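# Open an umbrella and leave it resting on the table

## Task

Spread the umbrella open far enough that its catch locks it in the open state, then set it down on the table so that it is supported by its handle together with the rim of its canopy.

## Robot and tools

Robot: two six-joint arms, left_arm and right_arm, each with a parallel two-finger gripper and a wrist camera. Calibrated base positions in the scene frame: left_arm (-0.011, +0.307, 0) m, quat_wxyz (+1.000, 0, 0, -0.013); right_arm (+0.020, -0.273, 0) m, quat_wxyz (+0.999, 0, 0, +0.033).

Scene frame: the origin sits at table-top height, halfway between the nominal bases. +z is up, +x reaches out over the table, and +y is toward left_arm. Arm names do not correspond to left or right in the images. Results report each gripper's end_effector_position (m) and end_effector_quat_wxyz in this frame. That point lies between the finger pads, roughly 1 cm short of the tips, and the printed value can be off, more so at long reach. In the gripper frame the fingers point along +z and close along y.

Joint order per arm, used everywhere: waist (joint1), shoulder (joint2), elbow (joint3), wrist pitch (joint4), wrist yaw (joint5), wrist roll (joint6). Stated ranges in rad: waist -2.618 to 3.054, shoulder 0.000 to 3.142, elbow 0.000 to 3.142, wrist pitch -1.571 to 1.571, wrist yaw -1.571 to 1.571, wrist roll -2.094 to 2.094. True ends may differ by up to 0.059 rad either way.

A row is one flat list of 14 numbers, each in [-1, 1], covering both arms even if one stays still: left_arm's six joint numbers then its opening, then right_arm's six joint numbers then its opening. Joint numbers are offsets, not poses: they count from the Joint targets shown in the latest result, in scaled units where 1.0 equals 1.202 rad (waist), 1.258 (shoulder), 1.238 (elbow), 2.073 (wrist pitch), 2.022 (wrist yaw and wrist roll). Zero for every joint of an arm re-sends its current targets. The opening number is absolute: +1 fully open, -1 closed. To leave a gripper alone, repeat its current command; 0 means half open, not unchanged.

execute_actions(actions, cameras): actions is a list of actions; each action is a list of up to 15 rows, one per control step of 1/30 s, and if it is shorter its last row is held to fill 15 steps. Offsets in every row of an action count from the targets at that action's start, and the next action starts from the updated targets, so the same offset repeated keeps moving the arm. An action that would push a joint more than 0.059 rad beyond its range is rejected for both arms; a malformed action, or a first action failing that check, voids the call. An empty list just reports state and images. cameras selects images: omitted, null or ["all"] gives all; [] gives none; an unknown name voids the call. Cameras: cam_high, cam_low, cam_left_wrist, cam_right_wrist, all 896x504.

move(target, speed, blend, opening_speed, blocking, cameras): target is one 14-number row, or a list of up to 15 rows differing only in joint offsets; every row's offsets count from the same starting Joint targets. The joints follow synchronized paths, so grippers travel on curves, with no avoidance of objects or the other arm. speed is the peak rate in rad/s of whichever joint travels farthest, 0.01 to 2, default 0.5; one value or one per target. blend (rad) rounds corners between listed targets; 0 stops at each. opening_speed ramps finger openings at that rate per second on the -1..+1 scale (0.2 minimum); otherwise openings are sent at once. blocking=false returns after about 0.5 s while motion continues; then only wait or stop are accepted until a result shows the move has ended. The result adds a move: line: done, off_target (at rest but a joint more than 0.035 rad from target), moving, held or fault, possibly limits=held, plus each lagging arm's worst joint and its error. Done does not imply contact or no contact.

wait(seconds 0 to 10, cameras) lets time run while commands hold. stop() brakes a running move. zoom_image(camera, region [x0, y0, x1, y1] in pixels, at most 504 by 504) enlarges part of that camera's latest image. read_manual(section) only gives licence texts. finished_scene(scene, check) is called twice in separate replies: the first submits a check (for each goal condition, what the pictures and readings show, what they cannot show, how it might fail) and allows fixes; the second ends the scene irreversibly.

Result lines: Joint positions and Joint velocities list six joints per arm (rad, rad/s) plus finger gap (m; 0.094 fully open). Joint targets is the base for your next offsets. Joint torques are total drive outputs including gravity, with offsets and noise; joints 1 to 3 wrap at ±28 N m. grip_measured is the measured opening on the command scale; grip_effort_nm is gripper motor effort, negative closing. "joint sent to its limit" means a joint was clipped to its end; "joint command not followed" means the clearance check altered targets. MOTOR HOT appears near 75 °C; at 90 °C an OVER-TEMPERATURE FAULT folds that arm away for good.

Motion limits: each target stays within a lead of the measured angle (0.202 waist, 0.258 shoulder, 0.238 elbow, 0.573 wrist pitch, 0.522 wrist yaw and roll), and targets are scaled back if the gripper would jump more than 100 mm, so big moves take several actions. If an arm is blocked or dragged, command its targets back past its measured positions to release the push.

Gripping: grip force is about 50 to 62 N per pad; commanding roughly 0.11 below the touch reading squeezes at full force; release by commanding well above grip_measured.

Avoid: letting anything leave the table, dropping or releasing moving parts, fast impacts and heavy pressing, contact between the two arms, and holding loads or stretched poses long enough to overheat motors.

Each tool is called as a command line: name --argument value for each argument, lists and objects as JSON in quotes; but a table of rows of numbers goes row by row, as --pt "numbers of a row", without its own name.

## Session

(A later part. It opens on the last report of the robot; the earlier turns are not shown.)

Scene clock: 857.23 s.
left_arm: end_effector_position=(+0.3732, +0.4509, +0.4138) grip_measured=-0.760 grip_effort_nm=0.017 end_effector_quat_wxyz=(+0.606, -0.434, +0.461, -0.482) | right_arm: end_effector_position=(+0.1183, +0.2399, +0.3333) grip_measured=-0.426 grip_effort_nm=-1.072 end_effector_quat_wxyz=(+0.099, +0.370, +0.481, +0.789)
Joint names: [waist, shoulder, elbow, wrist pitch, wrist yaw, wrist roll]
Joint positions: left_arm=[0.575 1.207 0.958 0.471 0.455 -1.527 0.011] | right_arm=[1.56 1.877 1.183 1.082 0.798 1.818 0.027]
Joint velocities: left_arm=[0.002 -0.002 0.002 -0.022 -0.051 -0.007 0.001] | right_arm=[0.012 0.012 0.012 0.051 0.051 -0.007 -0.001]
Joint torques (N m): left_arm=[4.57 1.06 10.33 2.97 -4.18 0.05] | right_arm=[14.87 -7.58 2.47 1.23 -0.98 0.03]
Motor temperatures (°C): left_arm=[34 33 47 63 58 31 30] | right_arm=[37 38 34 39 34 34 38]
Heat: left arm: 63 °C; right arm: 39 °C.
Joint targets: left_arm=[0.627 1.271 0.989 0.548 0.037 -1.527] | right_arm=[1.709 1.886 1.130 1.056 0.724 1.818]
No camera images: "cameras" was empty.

move --pt "-0.0545 -0.0666 -0.0257 -0.0310 0.2223 0 -0.76 -0.1242 0.0054 0.0392 0 -0.0036 0 -0.7" --pt "0.1578 -0.0802 -0.0325 -0.0337 0.2359 -0.0114 -0.76 -0.1711 0.0420 0.1086 -0.0526 -0.1214 0.0549 -0.7" --speed 0.4 --blend 0.05 --cameras '["cam_high", "cam_left_wrist"]'

Scene clock: 892.20 s.
left_arm: end_effector_position=(+0.3312, +0.5200, +0.4101) grip_measured=-0.760 grip_effort_nm=0.007 end_effector_quat_wxyz=(+0.630, -0.479, +0.431, -0.435) | right_arm: end_effector_position=(+0.1190, +0.2756, +0.3310) grip_measured=-0.426 grip_effort_nm=-1.072 end_effector_quat_wxyz=(+0.029, +0.312, +0.518, +0.796)
Joint names: [waist, shoulder, elbow, wrist pitch, wrist yaw, wrist roll]
Joint positions: left_arm=[0.811 1.191 0.958 0.434 0.542 -1.547 0.011] | right_arm=[1.49 1.916 1.241 0.994 0.541 1.907 0.027]
Joint velocities: left_arm=[-0.022 -0.007 -0.012 -0.022 -0.037 -0.022 0.001] | right_arm=[0.007 -0.002 0.002 0.037 -0.007 -0.007 0]
Joint torques (N m): left_arm=[0.53 -5.08 7.08 2.62 -0.34 0.01] | right_arm=[1.37 -7.08 9.07 1.19 -0.79 0.25]
Motor temperatures (°C): left_arm=[35 33 49 64 77 31 30] | right_arm=[40 38 34 39 35 34 38]
Heat: left arm: 77 °C; right arm: 40 °C. Fold the left arm in close to its base, or ease its load, before you think long.
Joint targets: left_arm=[0.817 1.170 0.949 0.478 0.514 -1.549] | right_arm=[1.504 1.938 1.264 0.947 0.479 1.929]
MOTOR HOT: the wrist yaw of the left arm reports 77 °C; the controller's stop level is 90 °C. To cool a motor, set the load down, stop pushing, or move to a pose that needs little force.
move: off_target (left_arm, right_arm); left_arm: the wrist pitch is farthest, 0.044 rad from its target; right_arm: the wrist yaw is farthest, 0.062 rad from its target
Images, in order (width x height): cam_high 896x504, cam_left_wrist 896x504.

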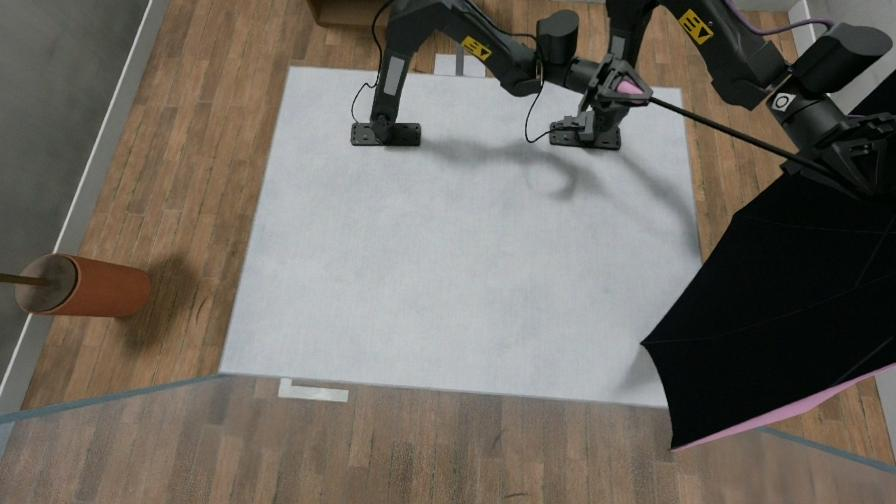

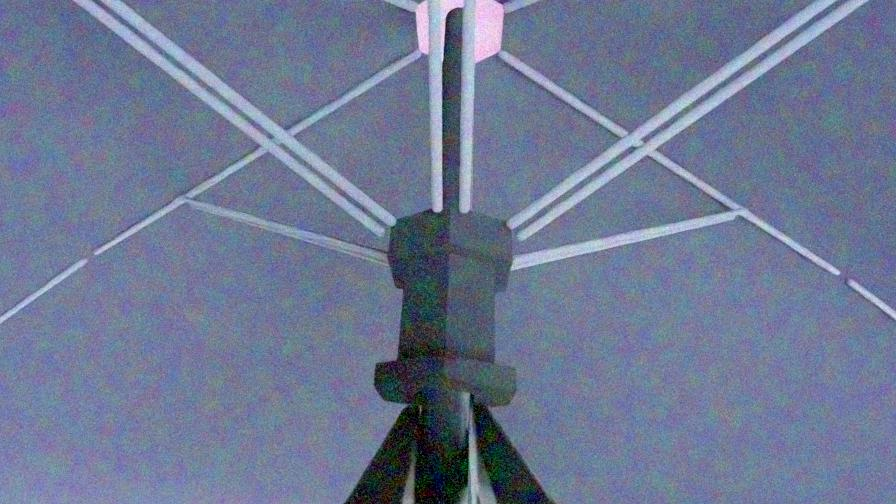

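move --target '[-0.0273,0,0.0404,-0.0241,-0.0107,0,-0.76,0.0088,0,0.0404,-0.0241,-0.0413,0,-0.7]' --speed 0.3 --cameras '[]'

execute_actions --actions '[[[0.0442,0.0704,0.0253,0.0138,-0.2208,0,-0.76,0.1058,-0.0110,-0.0492,0,-0.0455,0,-0.7]]]' --cameras '[]'

move --target '[-0.0442,-0.0704,-0.0253,-0.0138,0.2208,0,-0.76,-0.1058,0.0110,0.0492,0,0.0455,0,-0.7]' --speed 0.6 --cameras '[]'

Scene clock: 907.10 s.
left_arm: end_effector_position=(+0.3319, +0.5237, +0.4082) grip_measured=-0.760 grip_effort_nm=0.017 end_effector_quat_wxyz=(+0.631, -0.491, +0.420, -0.429) | right_arm: end_effector_position=(+0.1104, +0.2857, +0.3377) grip_measured=-0.429 grip_effort_nm=-1.062 end_effector_quat_wxyz=(+0.015, +0.291, +0.533, +0.794)
Joint names: [waist, shoulder, elbow, wrist pitch, wrist yaw, wrist roll]
Joint positions: left_arm=[0.8 1.191 0.958 0.422 0.501 -1.551 0.011] | right_arm=[1.49 1.916 1.281 0.936 0.484 1.908 0.027]
Joint velocities: left_arm=[0.017 0.002 0.002 0.007 -0.007 -0.066 0] | right_arm=[-0.007 -0.027 0.007 -0.007 0.081 -0.095 -0.001]
Joint torques (N m): left_arm=[-1.4 -5.11 11.18 2.23 -0.14 0.07] | right_arm=[2.44 -7.17 10.06 1.31 -1.08 0.23]
Motor temperatures (°C): left_arm=[35 33 47 63 65 31 30] | right_arm=[38 38 36 39 35 34 38]
Heat: left arm: 65 °C; right arm: 39 °C.
Joint targets: left_arm=[0.784 1.170 0.999 0.428 0.493 -1.549] | right_arm=[1.514 1.938 1.314 0.897 0.395 1.929]
MOTOR HOT: cleared for the motors of the left arm.
move: off_target (left_arm, right_arm); left_arm: the elbow is farthest, 0.041 rad from its target; right_arm: the wrist yaw is farthest, 0.089 rad from its target
No camera images: "cameras" was empty.

Scene clock: 907.97 s.
left_arm: end_effector_position=(+0.3254, +0.5620, +0.4009) grip_measured=-0.759 grip_effort_nm=-0.061 end_effector_quat_wxyz=(+0.662, -0.540, +0.365, -0.370) | right_arm: end_effector_position=(+0.1509, +0.2844, +0.3325) grip_measured=-0.433 grip_effort_nm=-1.062 end_effector_quat_wxyz=(+0.038, +0.295, +0.543, +0.786)
Joint names: [waist, shoulder, elbow, wrist pitch, wrist yaw, wrist roll]
Joint positions: left_arm=[0.799 1.221 0.966 0.412 0.303 -1.533 0.011] | right_arm=[1.403 1.918 1.292 0.89 0.431 1.908 0.027]
Joint velocities: left_arm=[-0.002 0.012 0.002 0.051 -0.051 -0.051 0] | right_arm=[-0.007 -0.007 0.022 0.037 0.037 0.007 0]
Joint torques (N m): left_arm=[3.3 -1.11 13.14 2.72 -2.57 -0.14] | right_arm=[2.39 -8.88 7.13 1.78 0.16 0.03]
Motor temperatures (°C): left_arm=[35 33 47 63 65 31 30] | right_arm=[38 39 36 39 35 34 38]
Heat: left arm: 65 °C; right arm: 39 °C.
Joint targets: left_arm=[0.837 1.258 1.030 0.457 0.046 -1.549] | right_arm=[1.427 1.918 1.290 0.899 0.451 1.908]
led back after a hold (right arm): the arm was led back toward your command in small steps, so it may still be short of it.
joint command not followed: on one or more control steps a check withheld the commanded joint targets of the right arm, and it was not sent them on those steps.
cause: the commanded joint targets, or the way to them, would bring a part of the robot too close to another arm (this arm's gripper housing and the left arm's upper arm (the part past the shoulder)).
No camera images: "cameras" was empty.

Scene clock: 909.50 s.
left_arm: end_effector_position=(+0.3333, +0.5323, +0.4028) grip_measured=-0.759 grip_effort_nm=-0.071 end_effector_quat_wxyz=(+0.631, -0.508, +0.413, -0.417) | right_arm: end_effector_position=(+0.1749, +0.2786, +0.3360) grip_measured=-0.440 grip_effort_nm=-1.057 end_effector_quat_wxyz=(+0.053, +0.309, +0.533, +0.786)
Joint names: [waist, shoulder, elbow, wrist pitch, wrist yaw, wrist roll]
Joint positions: left_arm=[0.798 1.203 0.966 0.398 0.462 -1.544 0.011] | right_arm=[1.361 1.918 1.302 0.885 0.435 1.913 0.026]
Joint velocities: left_arm=[-0.002 -0.002 0.007 -0.037 0.007 0.007 -0.001] | right_arm=[0.002 0.017 -0.012 -0.066 0.007 0.037 0.001]
Joint torques (N m): left_arm=[-1.2 -6.19 10.45 2.52 0.23 -0.02] | right_arm=[-6.12 -7.9 11.7 1.82 1.15 -0.03]
Motor temperatures (°C): left_arm=[35 34 47 63 64 31 30] | right_arm=[38 39 36 39 35 34 38]
Heat: left arm: 64 °C; right arm: 39 °C.
Joint targets: left_arm=[0.784 1.170 0.998 0.428 0.492 -1.549] | right_arm=[1.300 1.932 1.351 0.899 0.543 1.908]
move: off_target (right_arm); right_arm: the wrist yaw is farthest, 0.108 rad from its target
No camera images: "cameras" was empty.

wait --seconds 0.1 --cameras '["cam_left_wrist", "cam_high"]'

Scene clock: 912.03 s.
left_arm: end_effector_position=(+0.3334, +0.5323, +0.4027) grip_measured=-0.759 grip_effort_nm=-0.071 end_effector_quat_wxyz=(+0.631, -0.508, +0.413, -0.417) | right_arm: end_effector_position=(+0.1749, +0.2786, +0.3360) grip_measured=-0.440 grip_effort_nm=-1.067 end_effector_quat_wxyz=(+0.053, +0.309, +0.533, +0.786)
Joint names: [waist, shoulder, elbow, wrist pitch, wrist yaw, wrist roll]
Joint positions: left_arm=[0.798 1.203 0.966 0.398 0.463 -1.544 0.011] | right_arm=[1.361 1.918 1.302 0.885 0.435 1.913 0.026]
Joint velocities: left_arm=[-0.007 -0.007 0.012 -0.007 0.066 -0.051 0] | right_arm=[0.022 -0.002 -0.017 0.066 -0.022 0.022 -0.001]
Joint torques (N m): left_arm=[-1.17 -6.19 10.45 2.52 0.24 -0.01] | right_arm=[-6.05 -7.92 11.64 1.83 1.15 -0.04]
Motor temperatures (°C): left_arm=[35 34 48 63 63 31 30] | right_arm=[38 39 36 39 35 34 38]
Heat: left arm: 63 °C; right arm: 39 °C.
Joint targets: left_arm=[0.784 1.170 0.998 0.428 0.492 -1.549] | right_arm=[1.300 1.932 1.351 0.900 0.543 1.908]
Tool commands: left_gripper/opening=-0.76 right_gripper/opening=-0.7
wait: 0.10 s; at rest from the start
Images, in order (width x height): cam_high 896x504, cam_left_wrist 896x504.

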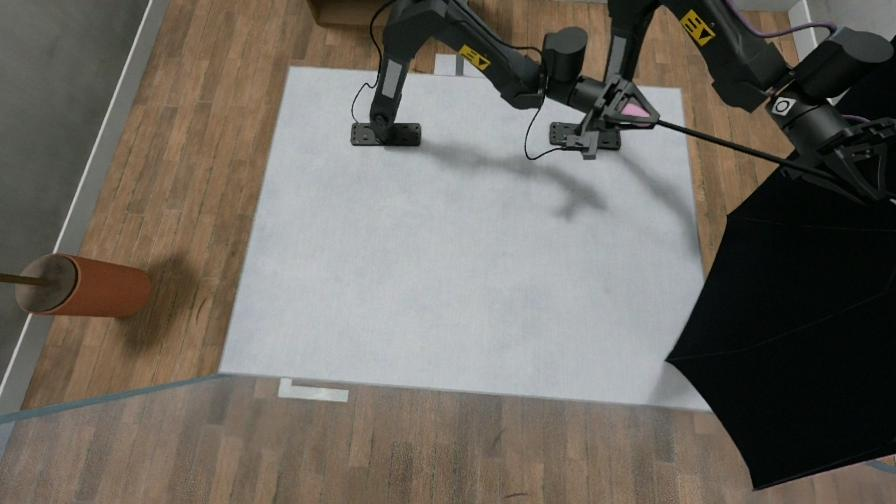

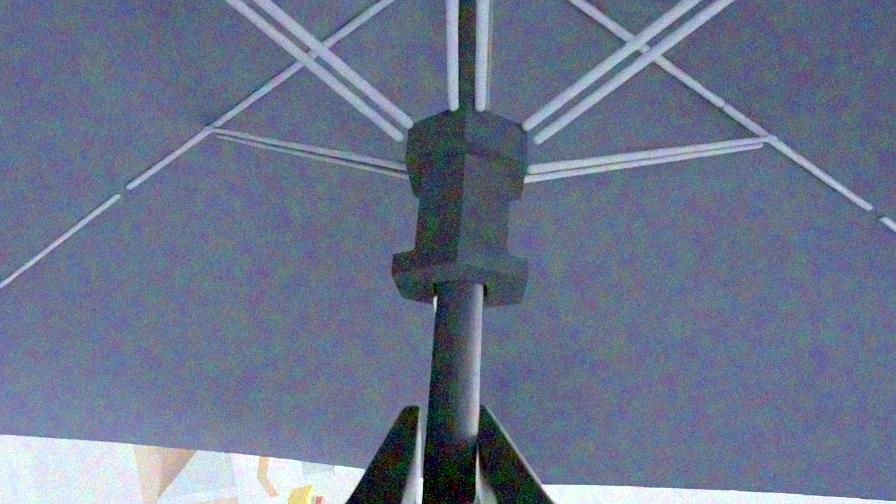

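move --pt "0 0 0.0404 -0.0241 0 0 -0.76 0 0 0.0404 -0.0241 0.0247 0 -0.7" --pt "-0.1780 -0.0095 0.0186 0.0106 -0.0554 0.0094 -0.76 0.2321 0.0374 0.0178 0.0777 0.2087 -0.1266 -0.7" --speed 0.4 --cameras '["cam_left_wrist", "cam_high"]'

Scene clock: 954.57 s.
left_arm: end_effector_position=(+0.3665, +0.4575, +0.4273) grip_measured=-0.759 grip_effort_nm=-0.071 end_effector_quat_wxyz=(+0.610, -0.456, +0.443, -0.473) | right_arm: end_effector_position=(+0.1316, +0.2450, +0.3507) grip_measured=-0.456 grip_effort_nm=-1.062 end_effector_quat_wxyz=(+0.181, +0.402, +0.461, +0.770)
Joint names: [waist, shoulder, elbow, wrist pitch, wrist yaw, wrist roll]
Joint positions: left_arm=[0.575 1.181 1.003 0.389 0.401 -1.543 0.011] | right_arm=[1.571 1.957 1.357 1.06 0.964 1.671 0.026]
Joint velocities: left_arm=[-0.017 -0.007 0.007 0.051 0.007 -0.081 0] | right_arm=[-0.012 -0.007 -0.007 0.022 -0.022 0.037 -0.001]
Joint torques (N m): left_arm=[-0.46 -5.23 9.33 2.84 -0.27 0.19] | right_arm=[0.8 -7.24 8.38 1.34 -0.22 -0.16]
Motor temperatures (°C): left_arm=[34 35 49 65 53 31 30] | right_arm=[37 40 36 41 35 34 38]
Heat: left arm: 65 °C; right arm: 41 °C.
Joint targets: left_arm=[0.570 1.158 1.022 0.450 0.380 -1.531] | right_arm=[1.579 1.979 1.373 1.060 0.965 1.652]
move: off_target (left_arm); left_arm: the wrist pitch is farthest, 0.061 rad from its target
Images, in order (width x height): cam_high 896x504, cam_left_wrist 896x504.

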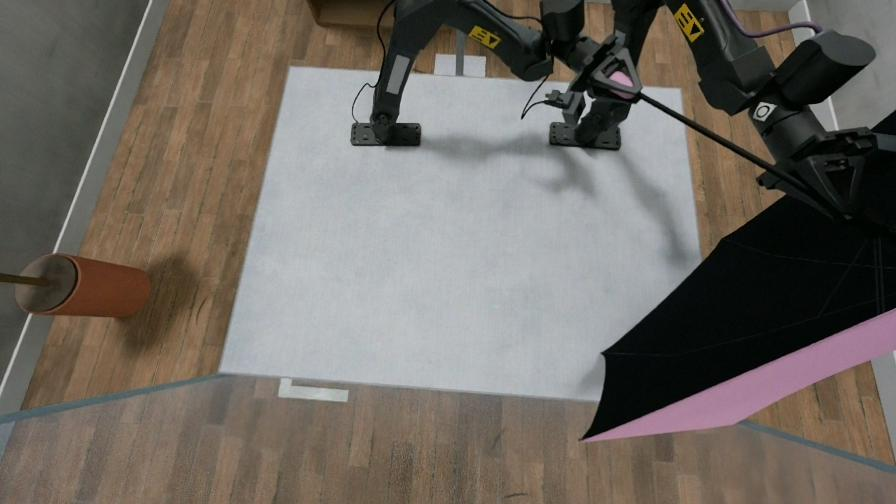

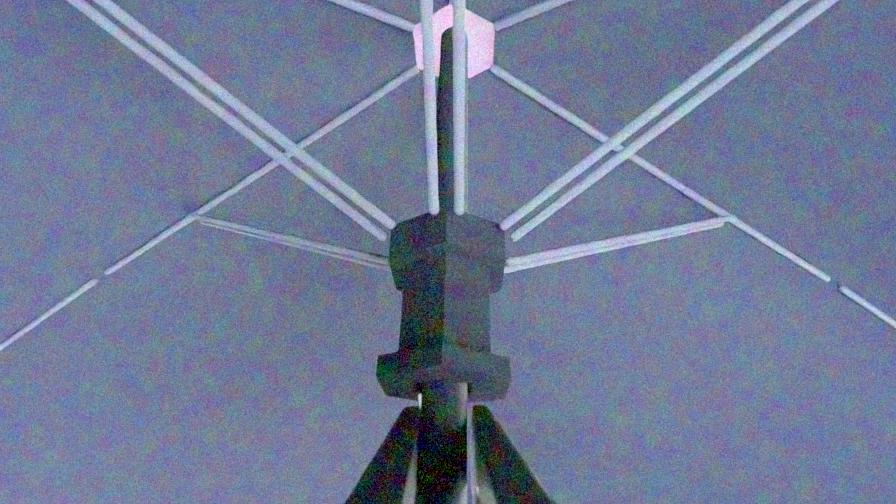

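execute_actions --actions '[]' --cameras '["cam_left_wrist"]'

Scene clock: 974.93 s.
left_arm: end_effector_position=(+0.3665, +0.4574, +0.4274) grip_measured=-0.759 grip_effort_nm=-0.066 end_effector_quat_wxyz=(+0.610, -0.456, +0.443, -0.473) | right_arm: end_effector_position=(+0.1316, +0.2450, +0.3508) grip_measured=-0.456 grip_effort_nm=-1.062 end_effector_quat_wxyz=(+0.181, +0.402, +0.461, +0.770)
Joint names: [waist, shoulder, elbow, wrist pitch, wrist yaw, wrist roll]
Joint positions: left_arm=[0.575 1.181 1.003 0.389 0.401 -1.543 0.011] | right_arm=[1.571 1.957 1.357 1.06 0.964 1.67 0.026]
Joint velocities: left_arm=[0.012 -0.007 -0.002 -0.037 -0.037 -0.037 0] | right_arm=[-0.007 -0.007 0.002 -0.051 -0.037 0.066 0]
Joint torques (N m): left_arm=[-0.46 -5.22 9.33 2.84 -0.27 0.18] | right_arm=[0.8 -7.31 8.39 1.34 -0.23 -0.15]
Motor temperatures (°C): left_arm=[34 35 48 63 51 31 30] | right_arm=[37 40 35 40 34 34 38]
Heat: left arm: 63 °C; right arm: 40 °C.
Joint targets: left_arm=[0.570 1.158 1.022 0.450 0.380 -1.531] | right_arm=[1.579 1.979 1.373 1.060 0.965 1.652]
Tool commands: left_gripper/opening=-0.76 right_gripper/opening=-0.7
Images, in order (width x height): cam_left_wrist 896x504.

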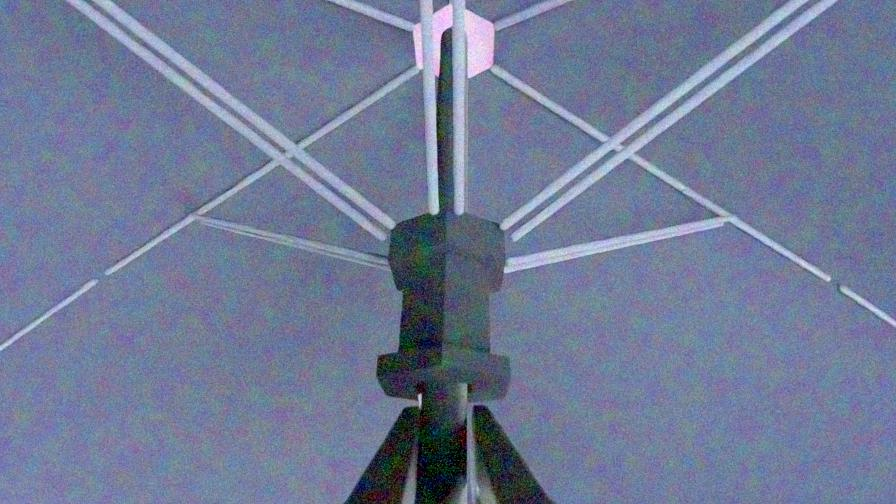

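execute_actions --actions '[[[0.0666,0.0814,0.0314,0.0379,-0.2717,0,-0.76,0.148,-0.0066,-0.0479,0.0044,0,0,-0.7]]]' --cameras '["cam_left_wrist"]'

move --target '[-0.0555,-0.0678,-0.0262,-0.0316,0.2264,0,-0.76,-0.1233,0.0055,0.0399,-0.0037,0,0,-0.7]' --speed 1.0 --cameras '[]'

Scene clock: 980.20 s.
left_arm: end_effector_position=(+0.3651, +0.4652, +0.4286) grip_measured=-0.759 grip_effort_nm=-0.066 end_effector_quat_wxyz=(+0.621, -0.461, +0.433, -0.463) | right_arm: end_effector_position=(+0.1190, +0.2472, +0.3505) grip_measured=-0.456 grip_effort_nm=-1.067 end_effector_quat_wxyz=(+0.174, +0.395, +0.465, +0.773)
Joint names: [waist, shoulder, elbow, wrist pitch, wrist yaw, wrist roll]
Joint positions: left_arm=[0.582 1.184 1.002 0.398 0.371 -1.536 0.011] | right_arm=[1.595 1.958 1.354 1.068 0.964 1.663 0.026]
Joint velocities: left_arm=[-0.002 0.007 -0.007 -0.037 -0.051 0.066 0] | right_arm=[0.007 -0.002 -0.002 0.007 -0.037 -0.037 0]
Joint torques (N m): left_arm=[4.71 0.94 11.58 3.27 -4.09 0.1] | right_arm=[16.09 -7.97 3.54 1.35 -0.23 -0.1]
Motor temperatures (°C): left_arm=[34 35 48 63 51 31 30] | right_arm=[37 40 35 40 34 34 38]
Heat: left arm: 63 °C; right arm: 40 °C.
Joint targets: left_arm=[0.635 1.244 1.048 0.501 -0.039 -1.532] | right_arm=[1.756 1.971 1.314 1.070 0.965 1.652]
Images, in order (width x height): cam_left_wrist 896x504.

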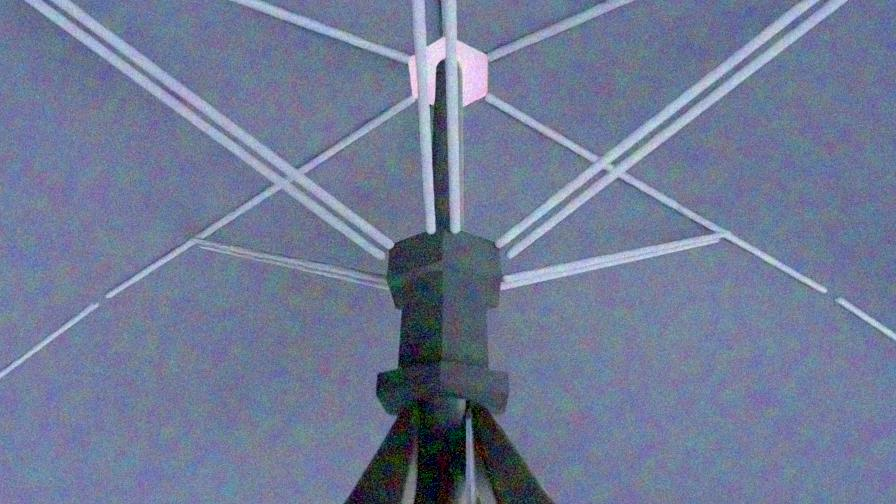

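Scene clock: 981.07 s.
left_arm: end_effector_position=(+0.3657, +0.4530, +0.4289) grip_measured=-0.759 grip_effort_nm=-0.071 end_effector_quat_wxyz=(+0.609, -0.448, +0.450, -0.476) | right_arm: end_effector_position=(+0.1200, +0.2457, +0.3509) grip_measured=-0.456 grip_effort_nm=-1.072 end_effector_quat_wxyz=(+0.175, +0.399, +0.462, +0.773)
Joint names: [waist, shoulder, elbow, wrist pitch, wrist yaw, wrist roll]
Joint positions: left_arm=[0.575 1.176 1.002 0.389 0.421 -1.535 0.011] | right_arm=[1.595 1.958 1.354 1.074 0.973 1.663 0.026]
Joint velocities: left_arm=[0.012 0.007 -0.012 -0.007 -0.007 0.022 -0.001] | right_arm=[0.022 0.007 0.007 0.007 -0.037 0.051 0]
Joint torques (N m): left_arm=[-0.54 -4.67 8.85 2.68 -0.07 0.09] | right_arm=[1.29 -7.42 7.71 1.2 -0.32 -0.1]
Motor temperatures (°C): left_arm=[34 35 48 64 51 31 30] | right_arm=[37 40 35 40 34 34 38]
Heat: left arm: 64 °C; right arm: 40 °C.
Joint targets: left_arm=[0.568 1.159 1.016 0.435 0.419 -1.532] | right_arm=[1.608 1.978 1.364 1.062 0.965 1.652]
move: off_target (left_arm); left_arm: the wrist pitch is farthest, 0.047 rad from its target
No camera images: "cameras" was empty.

execute_actions --actions '[[[0.0258,0.077,0.0296,0.0359,-0.2462,0,-0.76,0.1467,-0.0062,-0.0452,-0.0621,0,0,-0.7]]]' --cameras '[]'

move --target '[-0.0461,-0.0708,-0.0272,-0.033,0.1933,0,-0.76,-0.1273,0.0057,0.0416,0.0571,0,0,-0.7]' --speed 1.0 --cameras '[]'

Scene clock: 1019.97 s.
left_arm: end_effector_position=(+0.3700, +0.4433, +0.4178) grip_measured=-0.759 grip_effort_nm=-0.061 end_effector_quat_wxyz=(+0.587, -0.451, +0.467, -0.484) | right_arm: end_effector_position=(+0.1125, +0.2486, +0.3454) grip_measured=-0.461 grip_effort_nm=-1.053 end_effector_quat_wxyz=(+0.177, +0.394, +0.476, +0.766)
Joint names: [waist, shoulder, elbow, wrist pitch, wrist yaw, wrist roll]
Joint positions: left_arm=[0.561 1.176 0.997 0.355 0.452 -1.534 0.011] | right_arm=[1.61 1.958 1.353 1.044 0.979 1.663 0.025]
Joint velocities: left_arm=[-0.012 -0.007 -0.007 0.022 0.022 0.022 0] | right_arm=[0.007 0.007 -0.002 0.022 0.007 -0.007 -0.001]
Joint torques (N m): left_arm=[1.11 -2.99 8.24 2.59 -0.6 0.04] | right_arm=[0.79 -8.92 6.93 1.37 -0.21 0]
Motor temperatures (°C): left_arm=[34 34 48 61 47 31 30] | right_arm=[37 40 37 40 34 34 38]
Heat: left arm: 61 °C; right arm: 40 °C.
Joint targets: left_arm=[0.574 1.183 1.002 0.392 0.396 -1.535] | right_arm=[1.618 1.958 1.353 1.047 0.980 1.663]
joint command not followed: on one or more control steps a check withheld the commanded joint targets of the left arm, and it was not sent them on those steps.
cause: the commanded joint targets, or the way to them, would bring a part of the robot too close to another arm (this arm's upper arm (the part past the shoulder) and the right arm's fingers, along the way the arms are being sent, or toward where that arm still pushes).
joint command not followed: on one or more control steps a check withheld the commanded joint targets of the right arm, and it was not sent them on those steps.
cause: the commanded joint targets, or the way to them, would bring a part of the robot too close to another arm (this arm's fingers and the left arm's upper arm (the part past the shoulder), along the way the arms are being sent, or toward where that arm still pushes).
No camera images: "cameras" was empty.

Scene clock: 1021.27 s.
left_arm: end_effector_position=(+0.3506, +0.3610, +0.4262) grip_measured=-0.759 grip_effort_nm=-0.061 end_effector_quat_wxyz=(+0.505, -0.339, +0.558, -0.565) | right_arm: end_effector_position=(+0.1926, +0.2200, +0.3542) grip_measured=-0.466 grip_effort_nm=-1.062 end_effector_quat_wxyz=(+0.228, +0.447, +0.415, +0.759)
Joint names: [waist, shoulder, elbow, wrist pitch, wrist yaw, wrist roll]
Joint positions: left_arm=[0.523 1.103 0.986 0.327 0.782 -1.536 0.011] | right_arm=[1.46 1.958 1.359 1.103 1.012 1.664 0.025]
Joint velocities: left_arm=[0.002 0.002 -0.007 0.022 0.081 0.007 0.001] | right_arm=[0.002 0.007 0.017 -0.037 -0.007 0.022 -0.001]
Joint torques (N m): left_arm=[-0.36 -3.4 6.28 1.99 -0.06 0.05] | right_arm=[0.54 -8.32 10.95 1.87 -0.6 0.01]
Motor temperatures (°C): left_arm=[34 34 48 61 47 31 30] | right_arm=[37 40 37 40 34 34 38]
Heat: left arm: 61 °C; right arm: 40 °C.
Joint targets: left_arm=[0.518 1.094 0.968 0.323 0.787 -1.535] | right_arm=[1.465 1.965 1.404 1.166 0.980 1.663]
move: off_target (right_arm); right_arm: the wrist pitch is farthest, 0.063 rad from its target
No camera images: "cameras" was empty.

wait --seconds 0.1 --cameras '["cam_left_wrist", "cam_high"]'

Scene clock: 1023.47 s.
left_arm: end_effector_position=(+0.3506, +0.3609, +0.4262) grip_measured=-0.759 grip_effort_nm=-0.066 end_effector_quat_wxyz=(+0.505, -0.339, +0.558, -0.565) | right_arm: end_effector_position=(+0.1926, +0.2200, +0.3542) grip_measured=-0.466 grip_effort_nm=-1.062 end_effector_quat_wxyz=(+0.228, +0.447, +0.415, +0.759)
Joint names: [waist, shoulder, elbow, wrist pitch, wrist yaw, wrist roll]
Joint positions: left_arm=[0.523 1.103 0.986 0.327 0.783 -1.536 0.011] | right_arm=[1.46 1.958 1.359 1.103 1.012 1.664 0.025]
Joint velocities: left_arm=[-0.022 -0.007 0.012 0.007 -0.022 -0.081 0] | right_arm=[-0.002 0.027 0.002 0.007 -0.037 -0.022 0]
Joint torques (N m): left_arm=[-0.36 -3.4 6.3 1.99 -0.06 0.06] | right_arm=[0.49 -8.35 10.92 1.84 -0.6 0]
Motor temperatures (°C): left_arm=[34 34 47 61 47 31 30] | right_arm=[37 40 37 40 34 34 38]
Heat: left arm: 61 °C; right arm: 40 °C.
Joint targets: left_arm=[0.518 1.094 0.968 0.323 0.787 -1.535] | right_arm=[1.465 1.965 1.404 1.166 0.980 1.663]
Tool commands: left_gripper/opening=-0.76 right_gripper/opening=-0.7
wait: 0.10 s; at rest from the start
Images, in order (width x height): cam_high 896x504, cam_left_wrist 896x504.

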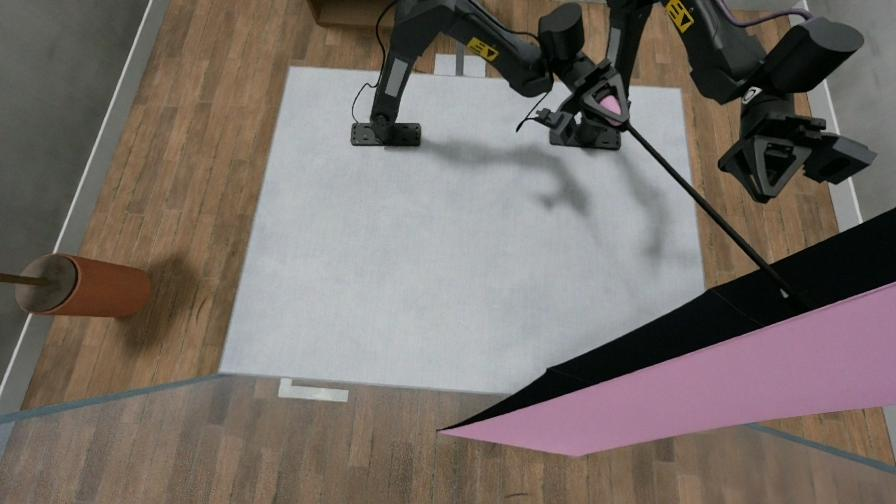

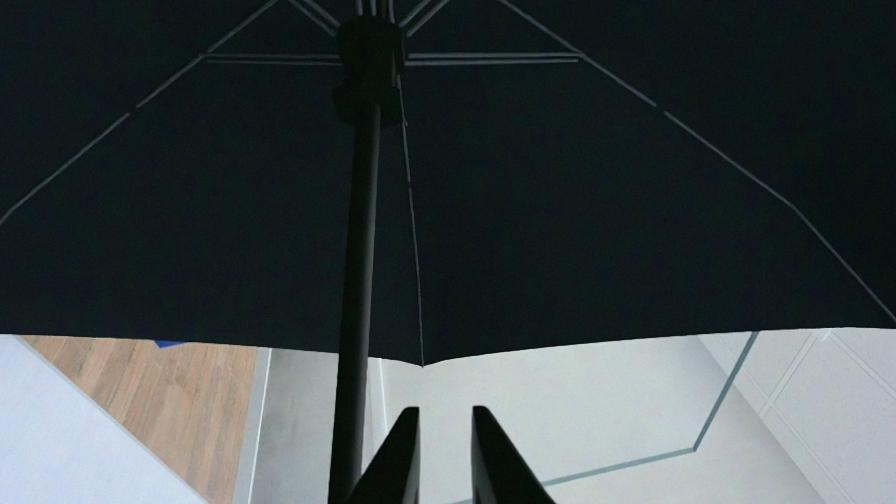

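zoom_image --camera "cam_left_wrist" --region '[200, 0, 600, 140]'

zoom_image --camera "cam_high" --region '[600, 90, 896, 320]'

Scaled by 1.260 from the camera's 896x504 image, which has a finer 1280x720 frame.

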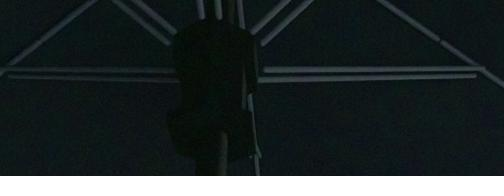

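Scaled by 1.703 from the camera's 896x504 image, which has a finer 1280x720 frame.

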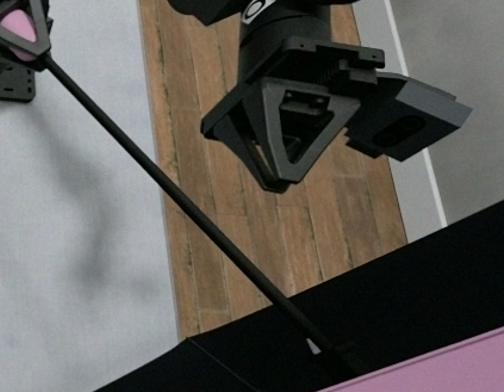

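move --target '[0,0,0,0,0,0,-0.76,0.104,-0.1844,-0.3627,0.1495,0.0213,-0.0663,-0.7]' --speed 0.25 --cameras '["cam_high", "cam_low"]'

Scene clock: 1058.90 s.
left_arm: end_effector_position=(+0.3506, +0.3608, +0.4262) grip_measured=-0.759 grip_effort_nm=-0.061 end_effector_quat_wxyz=(+0.504, -0.338, +0.558, -0.565) | right_arm: end_effector_position=(+0.1388, +0.1552, +0.3340) grip_measured=-0.468 grip_effort_nm=-1.062 end_effector_quat_wxyz=(+0.208, +0.420, +0.423, +0.776)
Joint names: [waist, shoulder, elbow, wrist pitch, wrist yaw, wrist roll]
Joint positions: left_arm=[0.523 1.103 0.986 0.327 0.783 -1.536 0.011] | right_arm=[1.586 1.774 0.967 1.421 1.042 1.544 0.025]
Joint velocities: left_arm=[0.012 -0.007 -0.017 0.037 0.037 -0.066 0.001] | right_arm=[-0.012 0.022 -0.002 -0.022 0.051 0.007 0]
Joint torques (N m): left_arm=[-0.36 -3.38 6.27 1.98 -0.06 0.06] | right_arm=[0.46 -10.22 5.24 1.65 -0.52 -0.12]
Motor temperatures (°C): left_arm=[34 34 45 59 44 31 30] | right_arm=[36 41 38 43 34 34 38]
Heat: left arm: 59 °C; right arm: 43 °C.
Joint targets: left_arm=[0.518 1.094 0.968 0.323 0.787 -1.535] | right_arm=[1.590 1.733 0.955 1.476 1.023 1.528]
move: off_target (right_arm); right_arm: the wrist pitch is farthest, 0.055 rad from its target
Images, in order (width x height): cam_high 896x504, cam_low 896x504.

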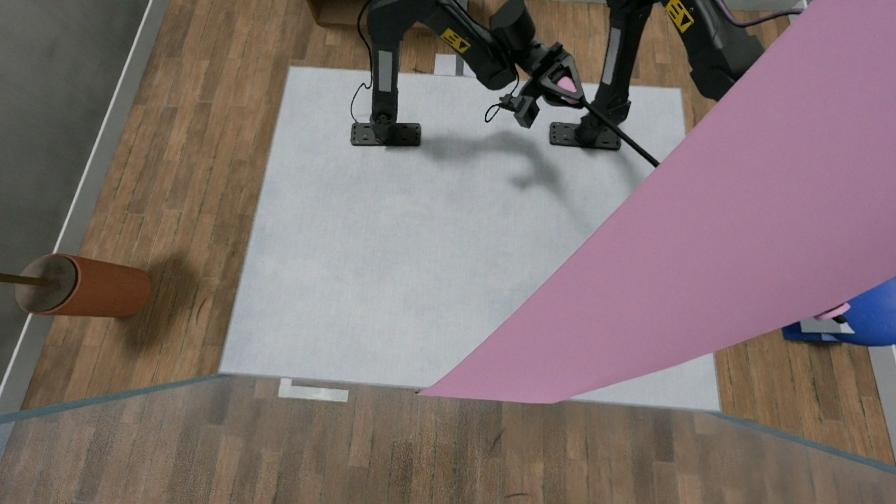

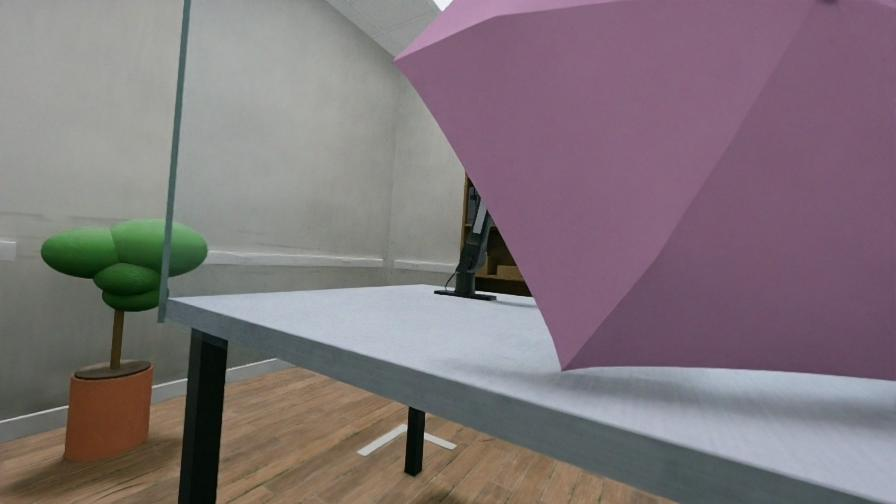

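move --target '[-0.3985,0.0882,-0.0267,0.083,-0.3086,0.0396,0.5,0,0,0,0,0,0,-0.7]' --speed 0.35 --cameras '["cam_left_wrist"]'

Scene clock: 1073.87 s.
left_arm: end_effector_position=(+0.4008, +0.2889, +0.4338) grip_measured=+0.499 grip_effort_nm=0.056 end_effector_quat_wxyz=(+0.564, -0.361, +0.485, -0.563) | right_arm: end_effector_position=(+0.1414, +0.1487, +0.3374) grip_measured=-0.468 grip_effort_nm=-1.062 end_effector_quat_wxyz=(+0.210, +0.431, +0.411, +0.776)
Joint names: [waist, shoulder, elbow, wrist pitch, wrist yaw, wrist roll]
Joint positions: left_arm=[0.051 1.191 0.961 0.507 0.163 -1.47 0.07] | right_arm=[1.586 1.768 0.966 1.447 1.065 1.534 0.025]
Joint velocities: left_arm=[0.012 0.002 -0.007 -0.051 -0.037 -0.007 0] | right_arm=[0.032 -0.017 -0.017 -0.037 -0.051 -0.037 0]
Joint torques (N m): left_arm=[-0.95 -2.54 5.86 2.08 -0.04 0.21] | right_arm=[0.44 -9.68 5.27 1.36 -0.81 -0.04]
Motor temperatures (°C): left_arm=[34 34 45 58 43 31 30] | right_arm=[36 42 37 42 34 34 38]
Heat: left arm: 58 °C; right arm: 42 °C.
Joint targets: left_arm=[0.039 1.205 0.935 0.495 0.163 -1.455] | right_arm=[1.590 1.733 0.955 1.475 1.023 1.529]
move: off_target (right_arm); right_arm: the wrist yaw is farthest, 0.042 rad from its target
Images, in order (width x height): cam_left_wrist 896x504.

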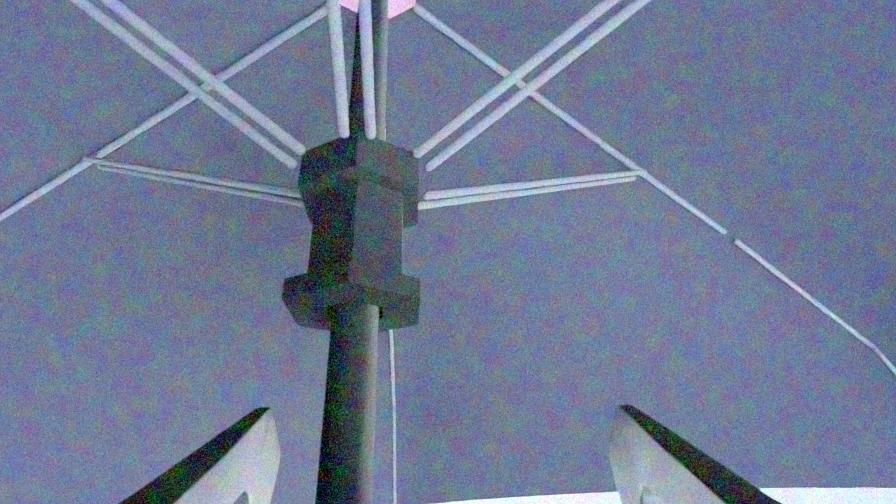

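zoom_image --camera "cam_left_wrist" --region '[250, 0, 470, 350]'

Scaled by 1.440 from the camera's 896x504 image, which has a finer 1280x720 frame.

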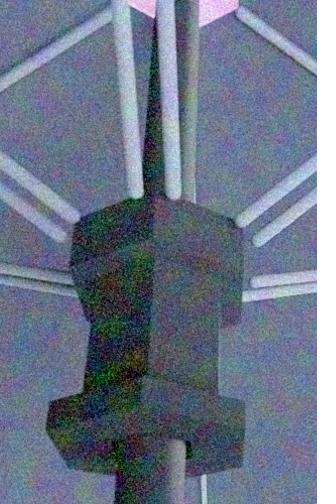

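move --target '[0,0,-0.029,0,0,0,0.5,0,0,0,0,0,0,-0.7]' --speed 0.3 --cameras '[]'

move --target '[0,0,0,0,0,0,-0.97,0,0,0,0,0,0,-0.7]' --opening_speed 1.2 --cameras '["cam_left_wrist"]'

Scene clock: 1139.23 s.
left_arm: end_effector_position=(+0.4027, +0.2910, +0.4169) grip_measured=+0.499 grip_effort_nm=0.046 end_effector_quat_wxyz=(+0.560, -0.372, +0.489, -0.555) | right_arm: end_effector_position=(+0.1416, +0.1480, +0.3378) grip_measured=-0.468 grip_effort_nm=-1.067 end_effector_quat_wxyz=(+0.209, +0.432, +0.409, +0.776)
Joint names: [waist, shoulder, elbow, wrist pitch, wrist yaw, wrist roll]
Joint positions: left_arm=[0.051 1.191 0.92 0.52 0.151 -1.469 0.07] | right_arm=[1.586 1.768 0.966 1.452 1.067 1.534 0.025]
Joint velocities: left_arm=[-0.002 -0.002 0.007 0.081 -0.051 -0.007 0] | right_arm=[-0.007 -0.002 -0.012 -0.037 -0.037 0.037 0]
Joint torques (N m): left_arm=[-0.95 -2.58 6.27 1.96 0.08 0.2] | right_arm=[0.44 -9.63 5.27 1.33 -0.83 -0.03]
Motor temperatures (°C): left_arm=[34 33 45 56 40 31 30] | right_arm=[36 43 36 40 34 34 38]
Heat: left arm: 56 °C; right arm: 43 °C.
Joint targets: left_arm=[0.039 1.205 0.900 0.495 0.163 -1.455] | right_arm=[1.590 1.733 0.955 1.476 1.022 1.529]
move: off_target (right_arm); right_arm: the wrist yaw is farthest, 0.044 rad from its target
No camera images: "cameras" was empty.

Scene clock: 1140.67 s.
left_arm: end_effector_position=(+0.4025, +0.2910, +0.4176) grip_measured=-0.864 grip_effort_nm=-1.038 end_effector_quat_wxyz=(+0.561, -0.372, +0.489, -0.556) | right_arm: end_effector_position=(+0.1418, +0.1479, +0.3378) grip_measured=-0.468 grip_effort_nm=-1.077 end_effector_quat_wxyz=(+0.209, +0.433, +0.409, +0.776)
Joint names: [waist, shoulder, elbow, wrist pitch, wrist yaw, wrist roll]
Joint positions: left_arm=[0.051 1.191 0.92 0.522 0.151 -1.469 0.006] | right_arm=[1.585 1.768 0.966 1.452 1.068 1.534 0.025]
Joint velocities: left_arm=[-0.002 -0.007 0.002 0.022 0.007 0.007 0] | right_arm=[-0.002 0.007 -0.022 -0.007 -0.007 0.037 -0.001]
Joint torques (N m): left_arm=[-0.92 -2.56 6.27 1.93 0.09 0.2] | right_arm=[0.46 -9.65 5.29 1.32 -0.82 -0.01]
Motor temperatures (°C): left_arm=[34 33 45 56 40 31 30] | right_arm=[36 43 36 40 34 34 38]
Heat: left arm: 56 °C; right arm: 43 °C.
Joint targets: left_arm=[0.039 1.205 0.900 0.495 0.163 -1.455] | right_arm=[1.590 1.733 0.955 1.475 1.022 1.529]
move: off_target (right_arm); right_arm: the wrist yaw is farthest, 0.046 rad from its target
Images, in order (width x height): cam_left_wrist 896x504.

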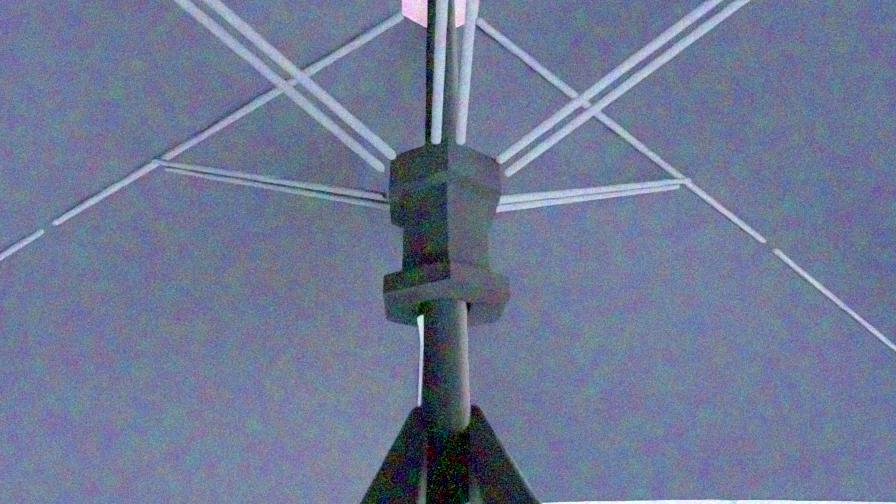

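zoom_image --camera "cam_left_wrist" --region '[370, 250, 520, 400]'

Scaled by 3.360 from the camera's 896x504 image, which has a finer 1280x720 frame.

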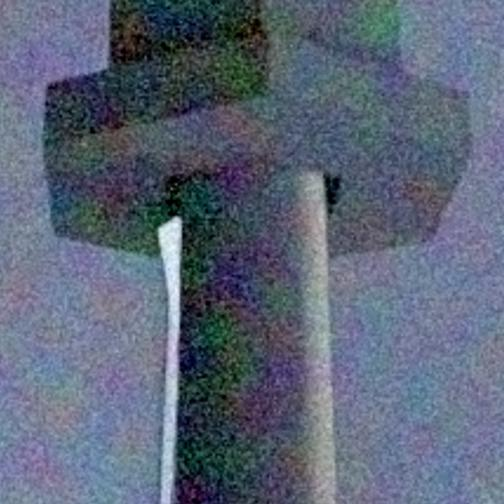

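wait --seconds 0.1 --cameras '["cam_high"]'

zoom_image --camera "cam_high" --region '[520, 40, 680, 180]'

Scene clock: 1160.17 s.
left_arm: end_effector_position=(+0.4025, +0.2910, +0.4176) grip_measured=-0.864 grip_effort_nm=-1.038 end_effector_quat_wxyz=(+0.561, -0.372, +0.489, -0.556) | right_arm: end_effector_position=(+0.1418, +0.1479, +0.3378) grip_measured=-0.468 grip_effort_nm=-1.062 end_effector_quat_wxyz=(+0.209, +0.433, +0.409, +0.776)
Joint names: [waist, shoulder, elbow, wrist pitch, wrist yaw, wrist roll]
Joint positions: left_arm=[0.051 1.191 0.92 0.522 0.151 -1.469 0.006] | right_arm=[1.585 1.768 0.966 1.452 1.068 1.534 0.025]
Joint velocities: left_arm=[-0.007 -0.007 0.002 -0.022 0.037 -0.022 0.001] | right_arm=[-0.007 -0.002 0.002 -0.066 0.066 -0.051 0]
Joint torques (N m): left_arm=[-0.95 -2.58 6.27 1.94 0.08 0.21] | right_arm=[0.46 -9.62 5.29 1.31 -0.83 -0.04]
Motor temperatures (°C): left_arm=[34 33 45 54 39 31 31] | right_arm=[36 43 36 40 35 34 38]
Heat: left arm: 54 °C; right arm: 43 °C.
Joint targets: left_arm=[0.039 1.205 0.900 0.495 0.163 -1.455] | right_arm=[1.590 1.733 0.955 1.475 1.022 1.529]
Tool commands: left_gripper/opening=-0.97 right_gripper/opening=-0.7
wait: 0.10 s; at rest from the start
Images, in order (width x height): cam_high 896x504.

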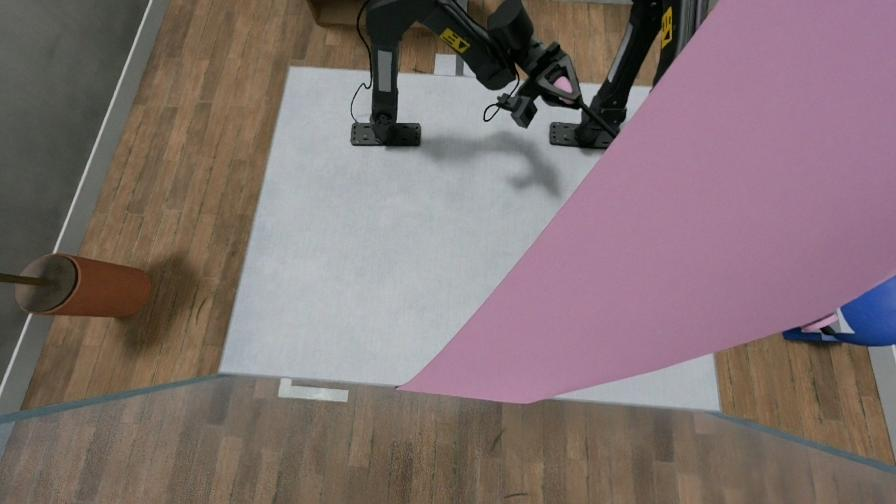

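Scaled by 3.150 from the camera's 896x504 image, which has a finer 1280x720 frame.

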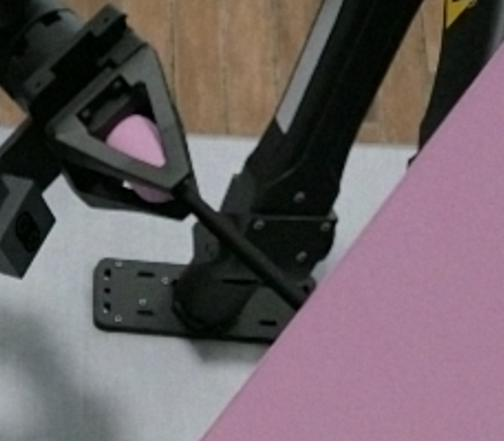

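move --target '[0,0,0,0,0,0,-0.97,0,0,0,0,0,0,0.5]' --opening_speed 0.8 --cameras '[]'

wait --seconds 0.1 --cameras '["cam_right_wrist"]'

Scene clock: 1192.37 s.
left_arm: end_effector_position=(+0.4050, +0.2908, +0.4124) grip_measured=-0.865 grip_effort_nm=-1.043 end_effector_quat_wxyz=(+0.558, -0.375, +0.495, -0.550) | right_arm: end_effector_position=(+0.1400, +0.1480, +0.3435) grip_measured=+0.498 grip_effort_nm=0.095 end_effector_quat_wxyz=(+0.201, +0.427, +0.404, +0.784)
Joint names: [waist, shoulder, elbow, wrist pitch, wrist yaw, wrist roll]
Joint positions: left_arm=[0.05 1.197 0.92 0.511 0.15 -1.462 0.006] | right_arm=[1.585 1.762 0.966 1.464 1.046 1.534 0.07]
Joint velocities: left_arm=[-0.007 -0.002 -0.007 -0.022 -0.066 -0.051 0] | right_arm=[-0.017 -0.022 0.002 -0.066 -0.095 -0.007 -0.001]
Joint torques (N m): left_arm=[-0.85 -3.06 6.27 2.06 0.08 0.11] | right_arm=[0.46 -9.14 5.26 1.2 -0.59 -0.03]
Motor temperatures (°C): left_arm=[34 33 45 52 38 31 32] | right_arm=[36 43 36 40 35 34 38]
Heat: left arm: 52 °C; right arm: 43 °C.
Joint targets: left_arm=[0.039 1.205 0.900 0.495 0.163 -1.455] | right_arm=[1.590 1.733 0.955 1.476 1.023 1.529]
move: done
No camera images: "cameras" was empty.

Scene clock: 1192.47 s.
left_arm: end_effector_position=(+0.4050, +0.2908, +0.4124) grip_measured=-0.865 grip_effort_nm=-1.033 end_effector_quat_wxyz=(+0.558, -0.374, +0.495, -0.550) | right_arm: end_effector_position=(+0.1400, +0.1480, +0.3435) grip_measured=+0.498 grip_effort_nm=0.076 end_effector_quat_wxyz=(+0.201, +0.427, +0.404, +0.784)
Joint names: [waist, shoulder, elbow, wrist pitch, wrist yaw, wrist roll]
Joint positions: left_arm=[0.05 1.197 0.92 0.511 0.15 -1.461 0.006] | right_arm=[1.585 1.762 0.966 1.464 1.046 1.534 0.07]
Joint velocities: left_arm=[-0.017 0.007 0.007 -0.007 -0.051 -0.037 0] | right_arm=[0.002 0.007 -0.017 -0.007 0.022 0.037 -0.002]
Joint torques (N m): left_arm=[-0.87 -3.07 6.26 2.06 0.09 0.12] | right_arm=[0.49 -9.14 5.29 1.2 -0.61 -0.03]
Motor temperatures (°C): left_arm=[34 33 45 52 38 31 32] | right_arm=[36 43 36 40 35 34 38]
Heat: left arm: 52 °C; right arm: 43 °C.
Joint targets: left_arm=[0.039 1.205 0.900 0.495 0.163 -1.455] | right_arm=[1.590 1.733 0.955 1.476 1.023 1.529]
Tool commands: left_gripper/opening=-0.97 right_gripper/opening=+0.5
wait: 0.10 s; no rest
Images, in order (width x height): cam_right_wrist 896x504.

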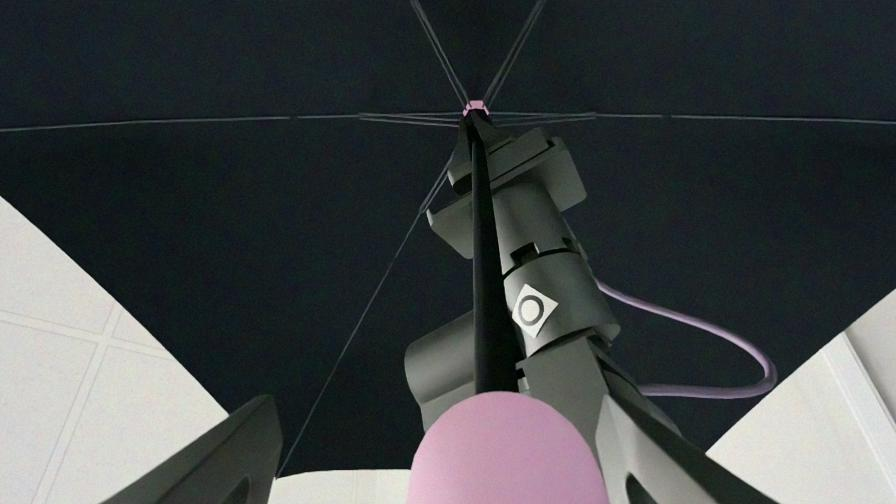

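move --pt "0 0 0 0 0 0 -0.97 0 0 -0.035 0 0 0 0.5" --pt "0 0 0 0 0 0 -0.97 -0.119 -0.1057 -0.2625 0.0314 -0.0589 0.0658 0.5" --pt "0 0 0 0 0 0 -0.97 -0.2413 -0.3442 -0.2868 -0.2774 -0.1345 0.0351 0.5" --pt "0 0 0 0 0 0 -0.97 -0.8611 -0.748 -0.088 -0.7376 -0.8017 -0.0885 0.5" --speed '[0.2,0.3,0.6,0.7]' --cameras '["cam_high"]'

Scene clock: 1200.10 s.
left_arm: end_effector_position=(+0.4050, +0.2908, +0.4124) grip_measured=-0.865 grip_effort_nm=-1.038 end_effector_quat_wxyz=(+0.558, -0.374, +0.495, -0.550) | right_arm: end_effector_position=(+0.2043, -0.0171, +0.3654) grip_measured=+0.498 grip_effort_nm=0.085 end_effector_quat_wxyz=(+0.189, +0.060, +0.712, +0.673)
Joint names: [waist, shoulder, elbow, wrist pitch, wrist yaw, wrist roll]
Joint positions: left_arm=[0.05 1.197 0.92 0.511 0.15 -1.461 0.006] | right_arm=[0.56 0.8 0.813 -0.039 -0.585 1.367 0.07]
Joint velocities: left_arm=[0.002 0.002 -0.022 -0.037 -0.022 0.007 0] | right_arm=[0.002 0.017 -0.007 -0.022 0.022 0.022 0]
Joint torques (N m): left_arm=[-0.88 -3.08 6.28 2.06 0.09 0.11] | right_arm=[-0.51 -1.33 10.37 1.67 -0.18 -0.16]
Motor temperatures (°C): left_arm=[34 33 44 52 38 31 32] | right_arm=[36 42 36 40 34 34 37]
Heat: left arm: 52 °C; right arm: 42 °C.
Joint targets: left_arm=[0.039 1.205 0.900 0.495 0.163 -1.455] | right_arm=[0.555 0.792 0.846 -0.053 -0.598 1.349]
move: done
Images, in order (width x height): cam_high 896x504.

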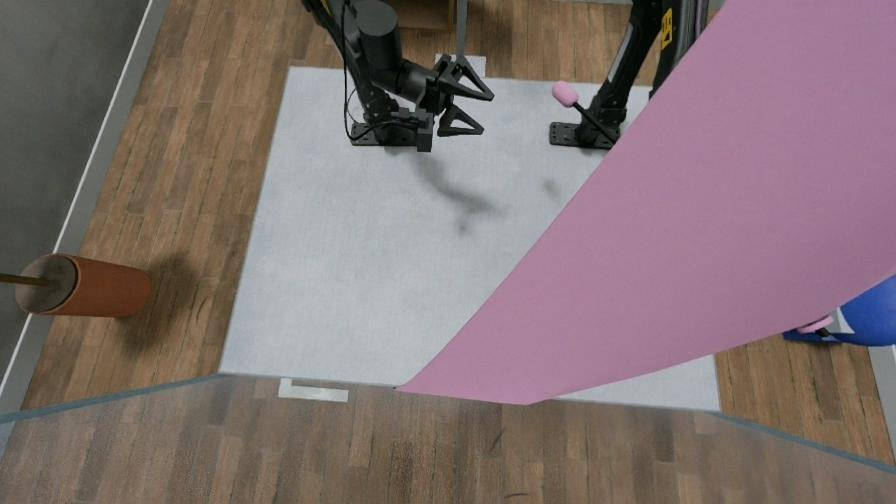

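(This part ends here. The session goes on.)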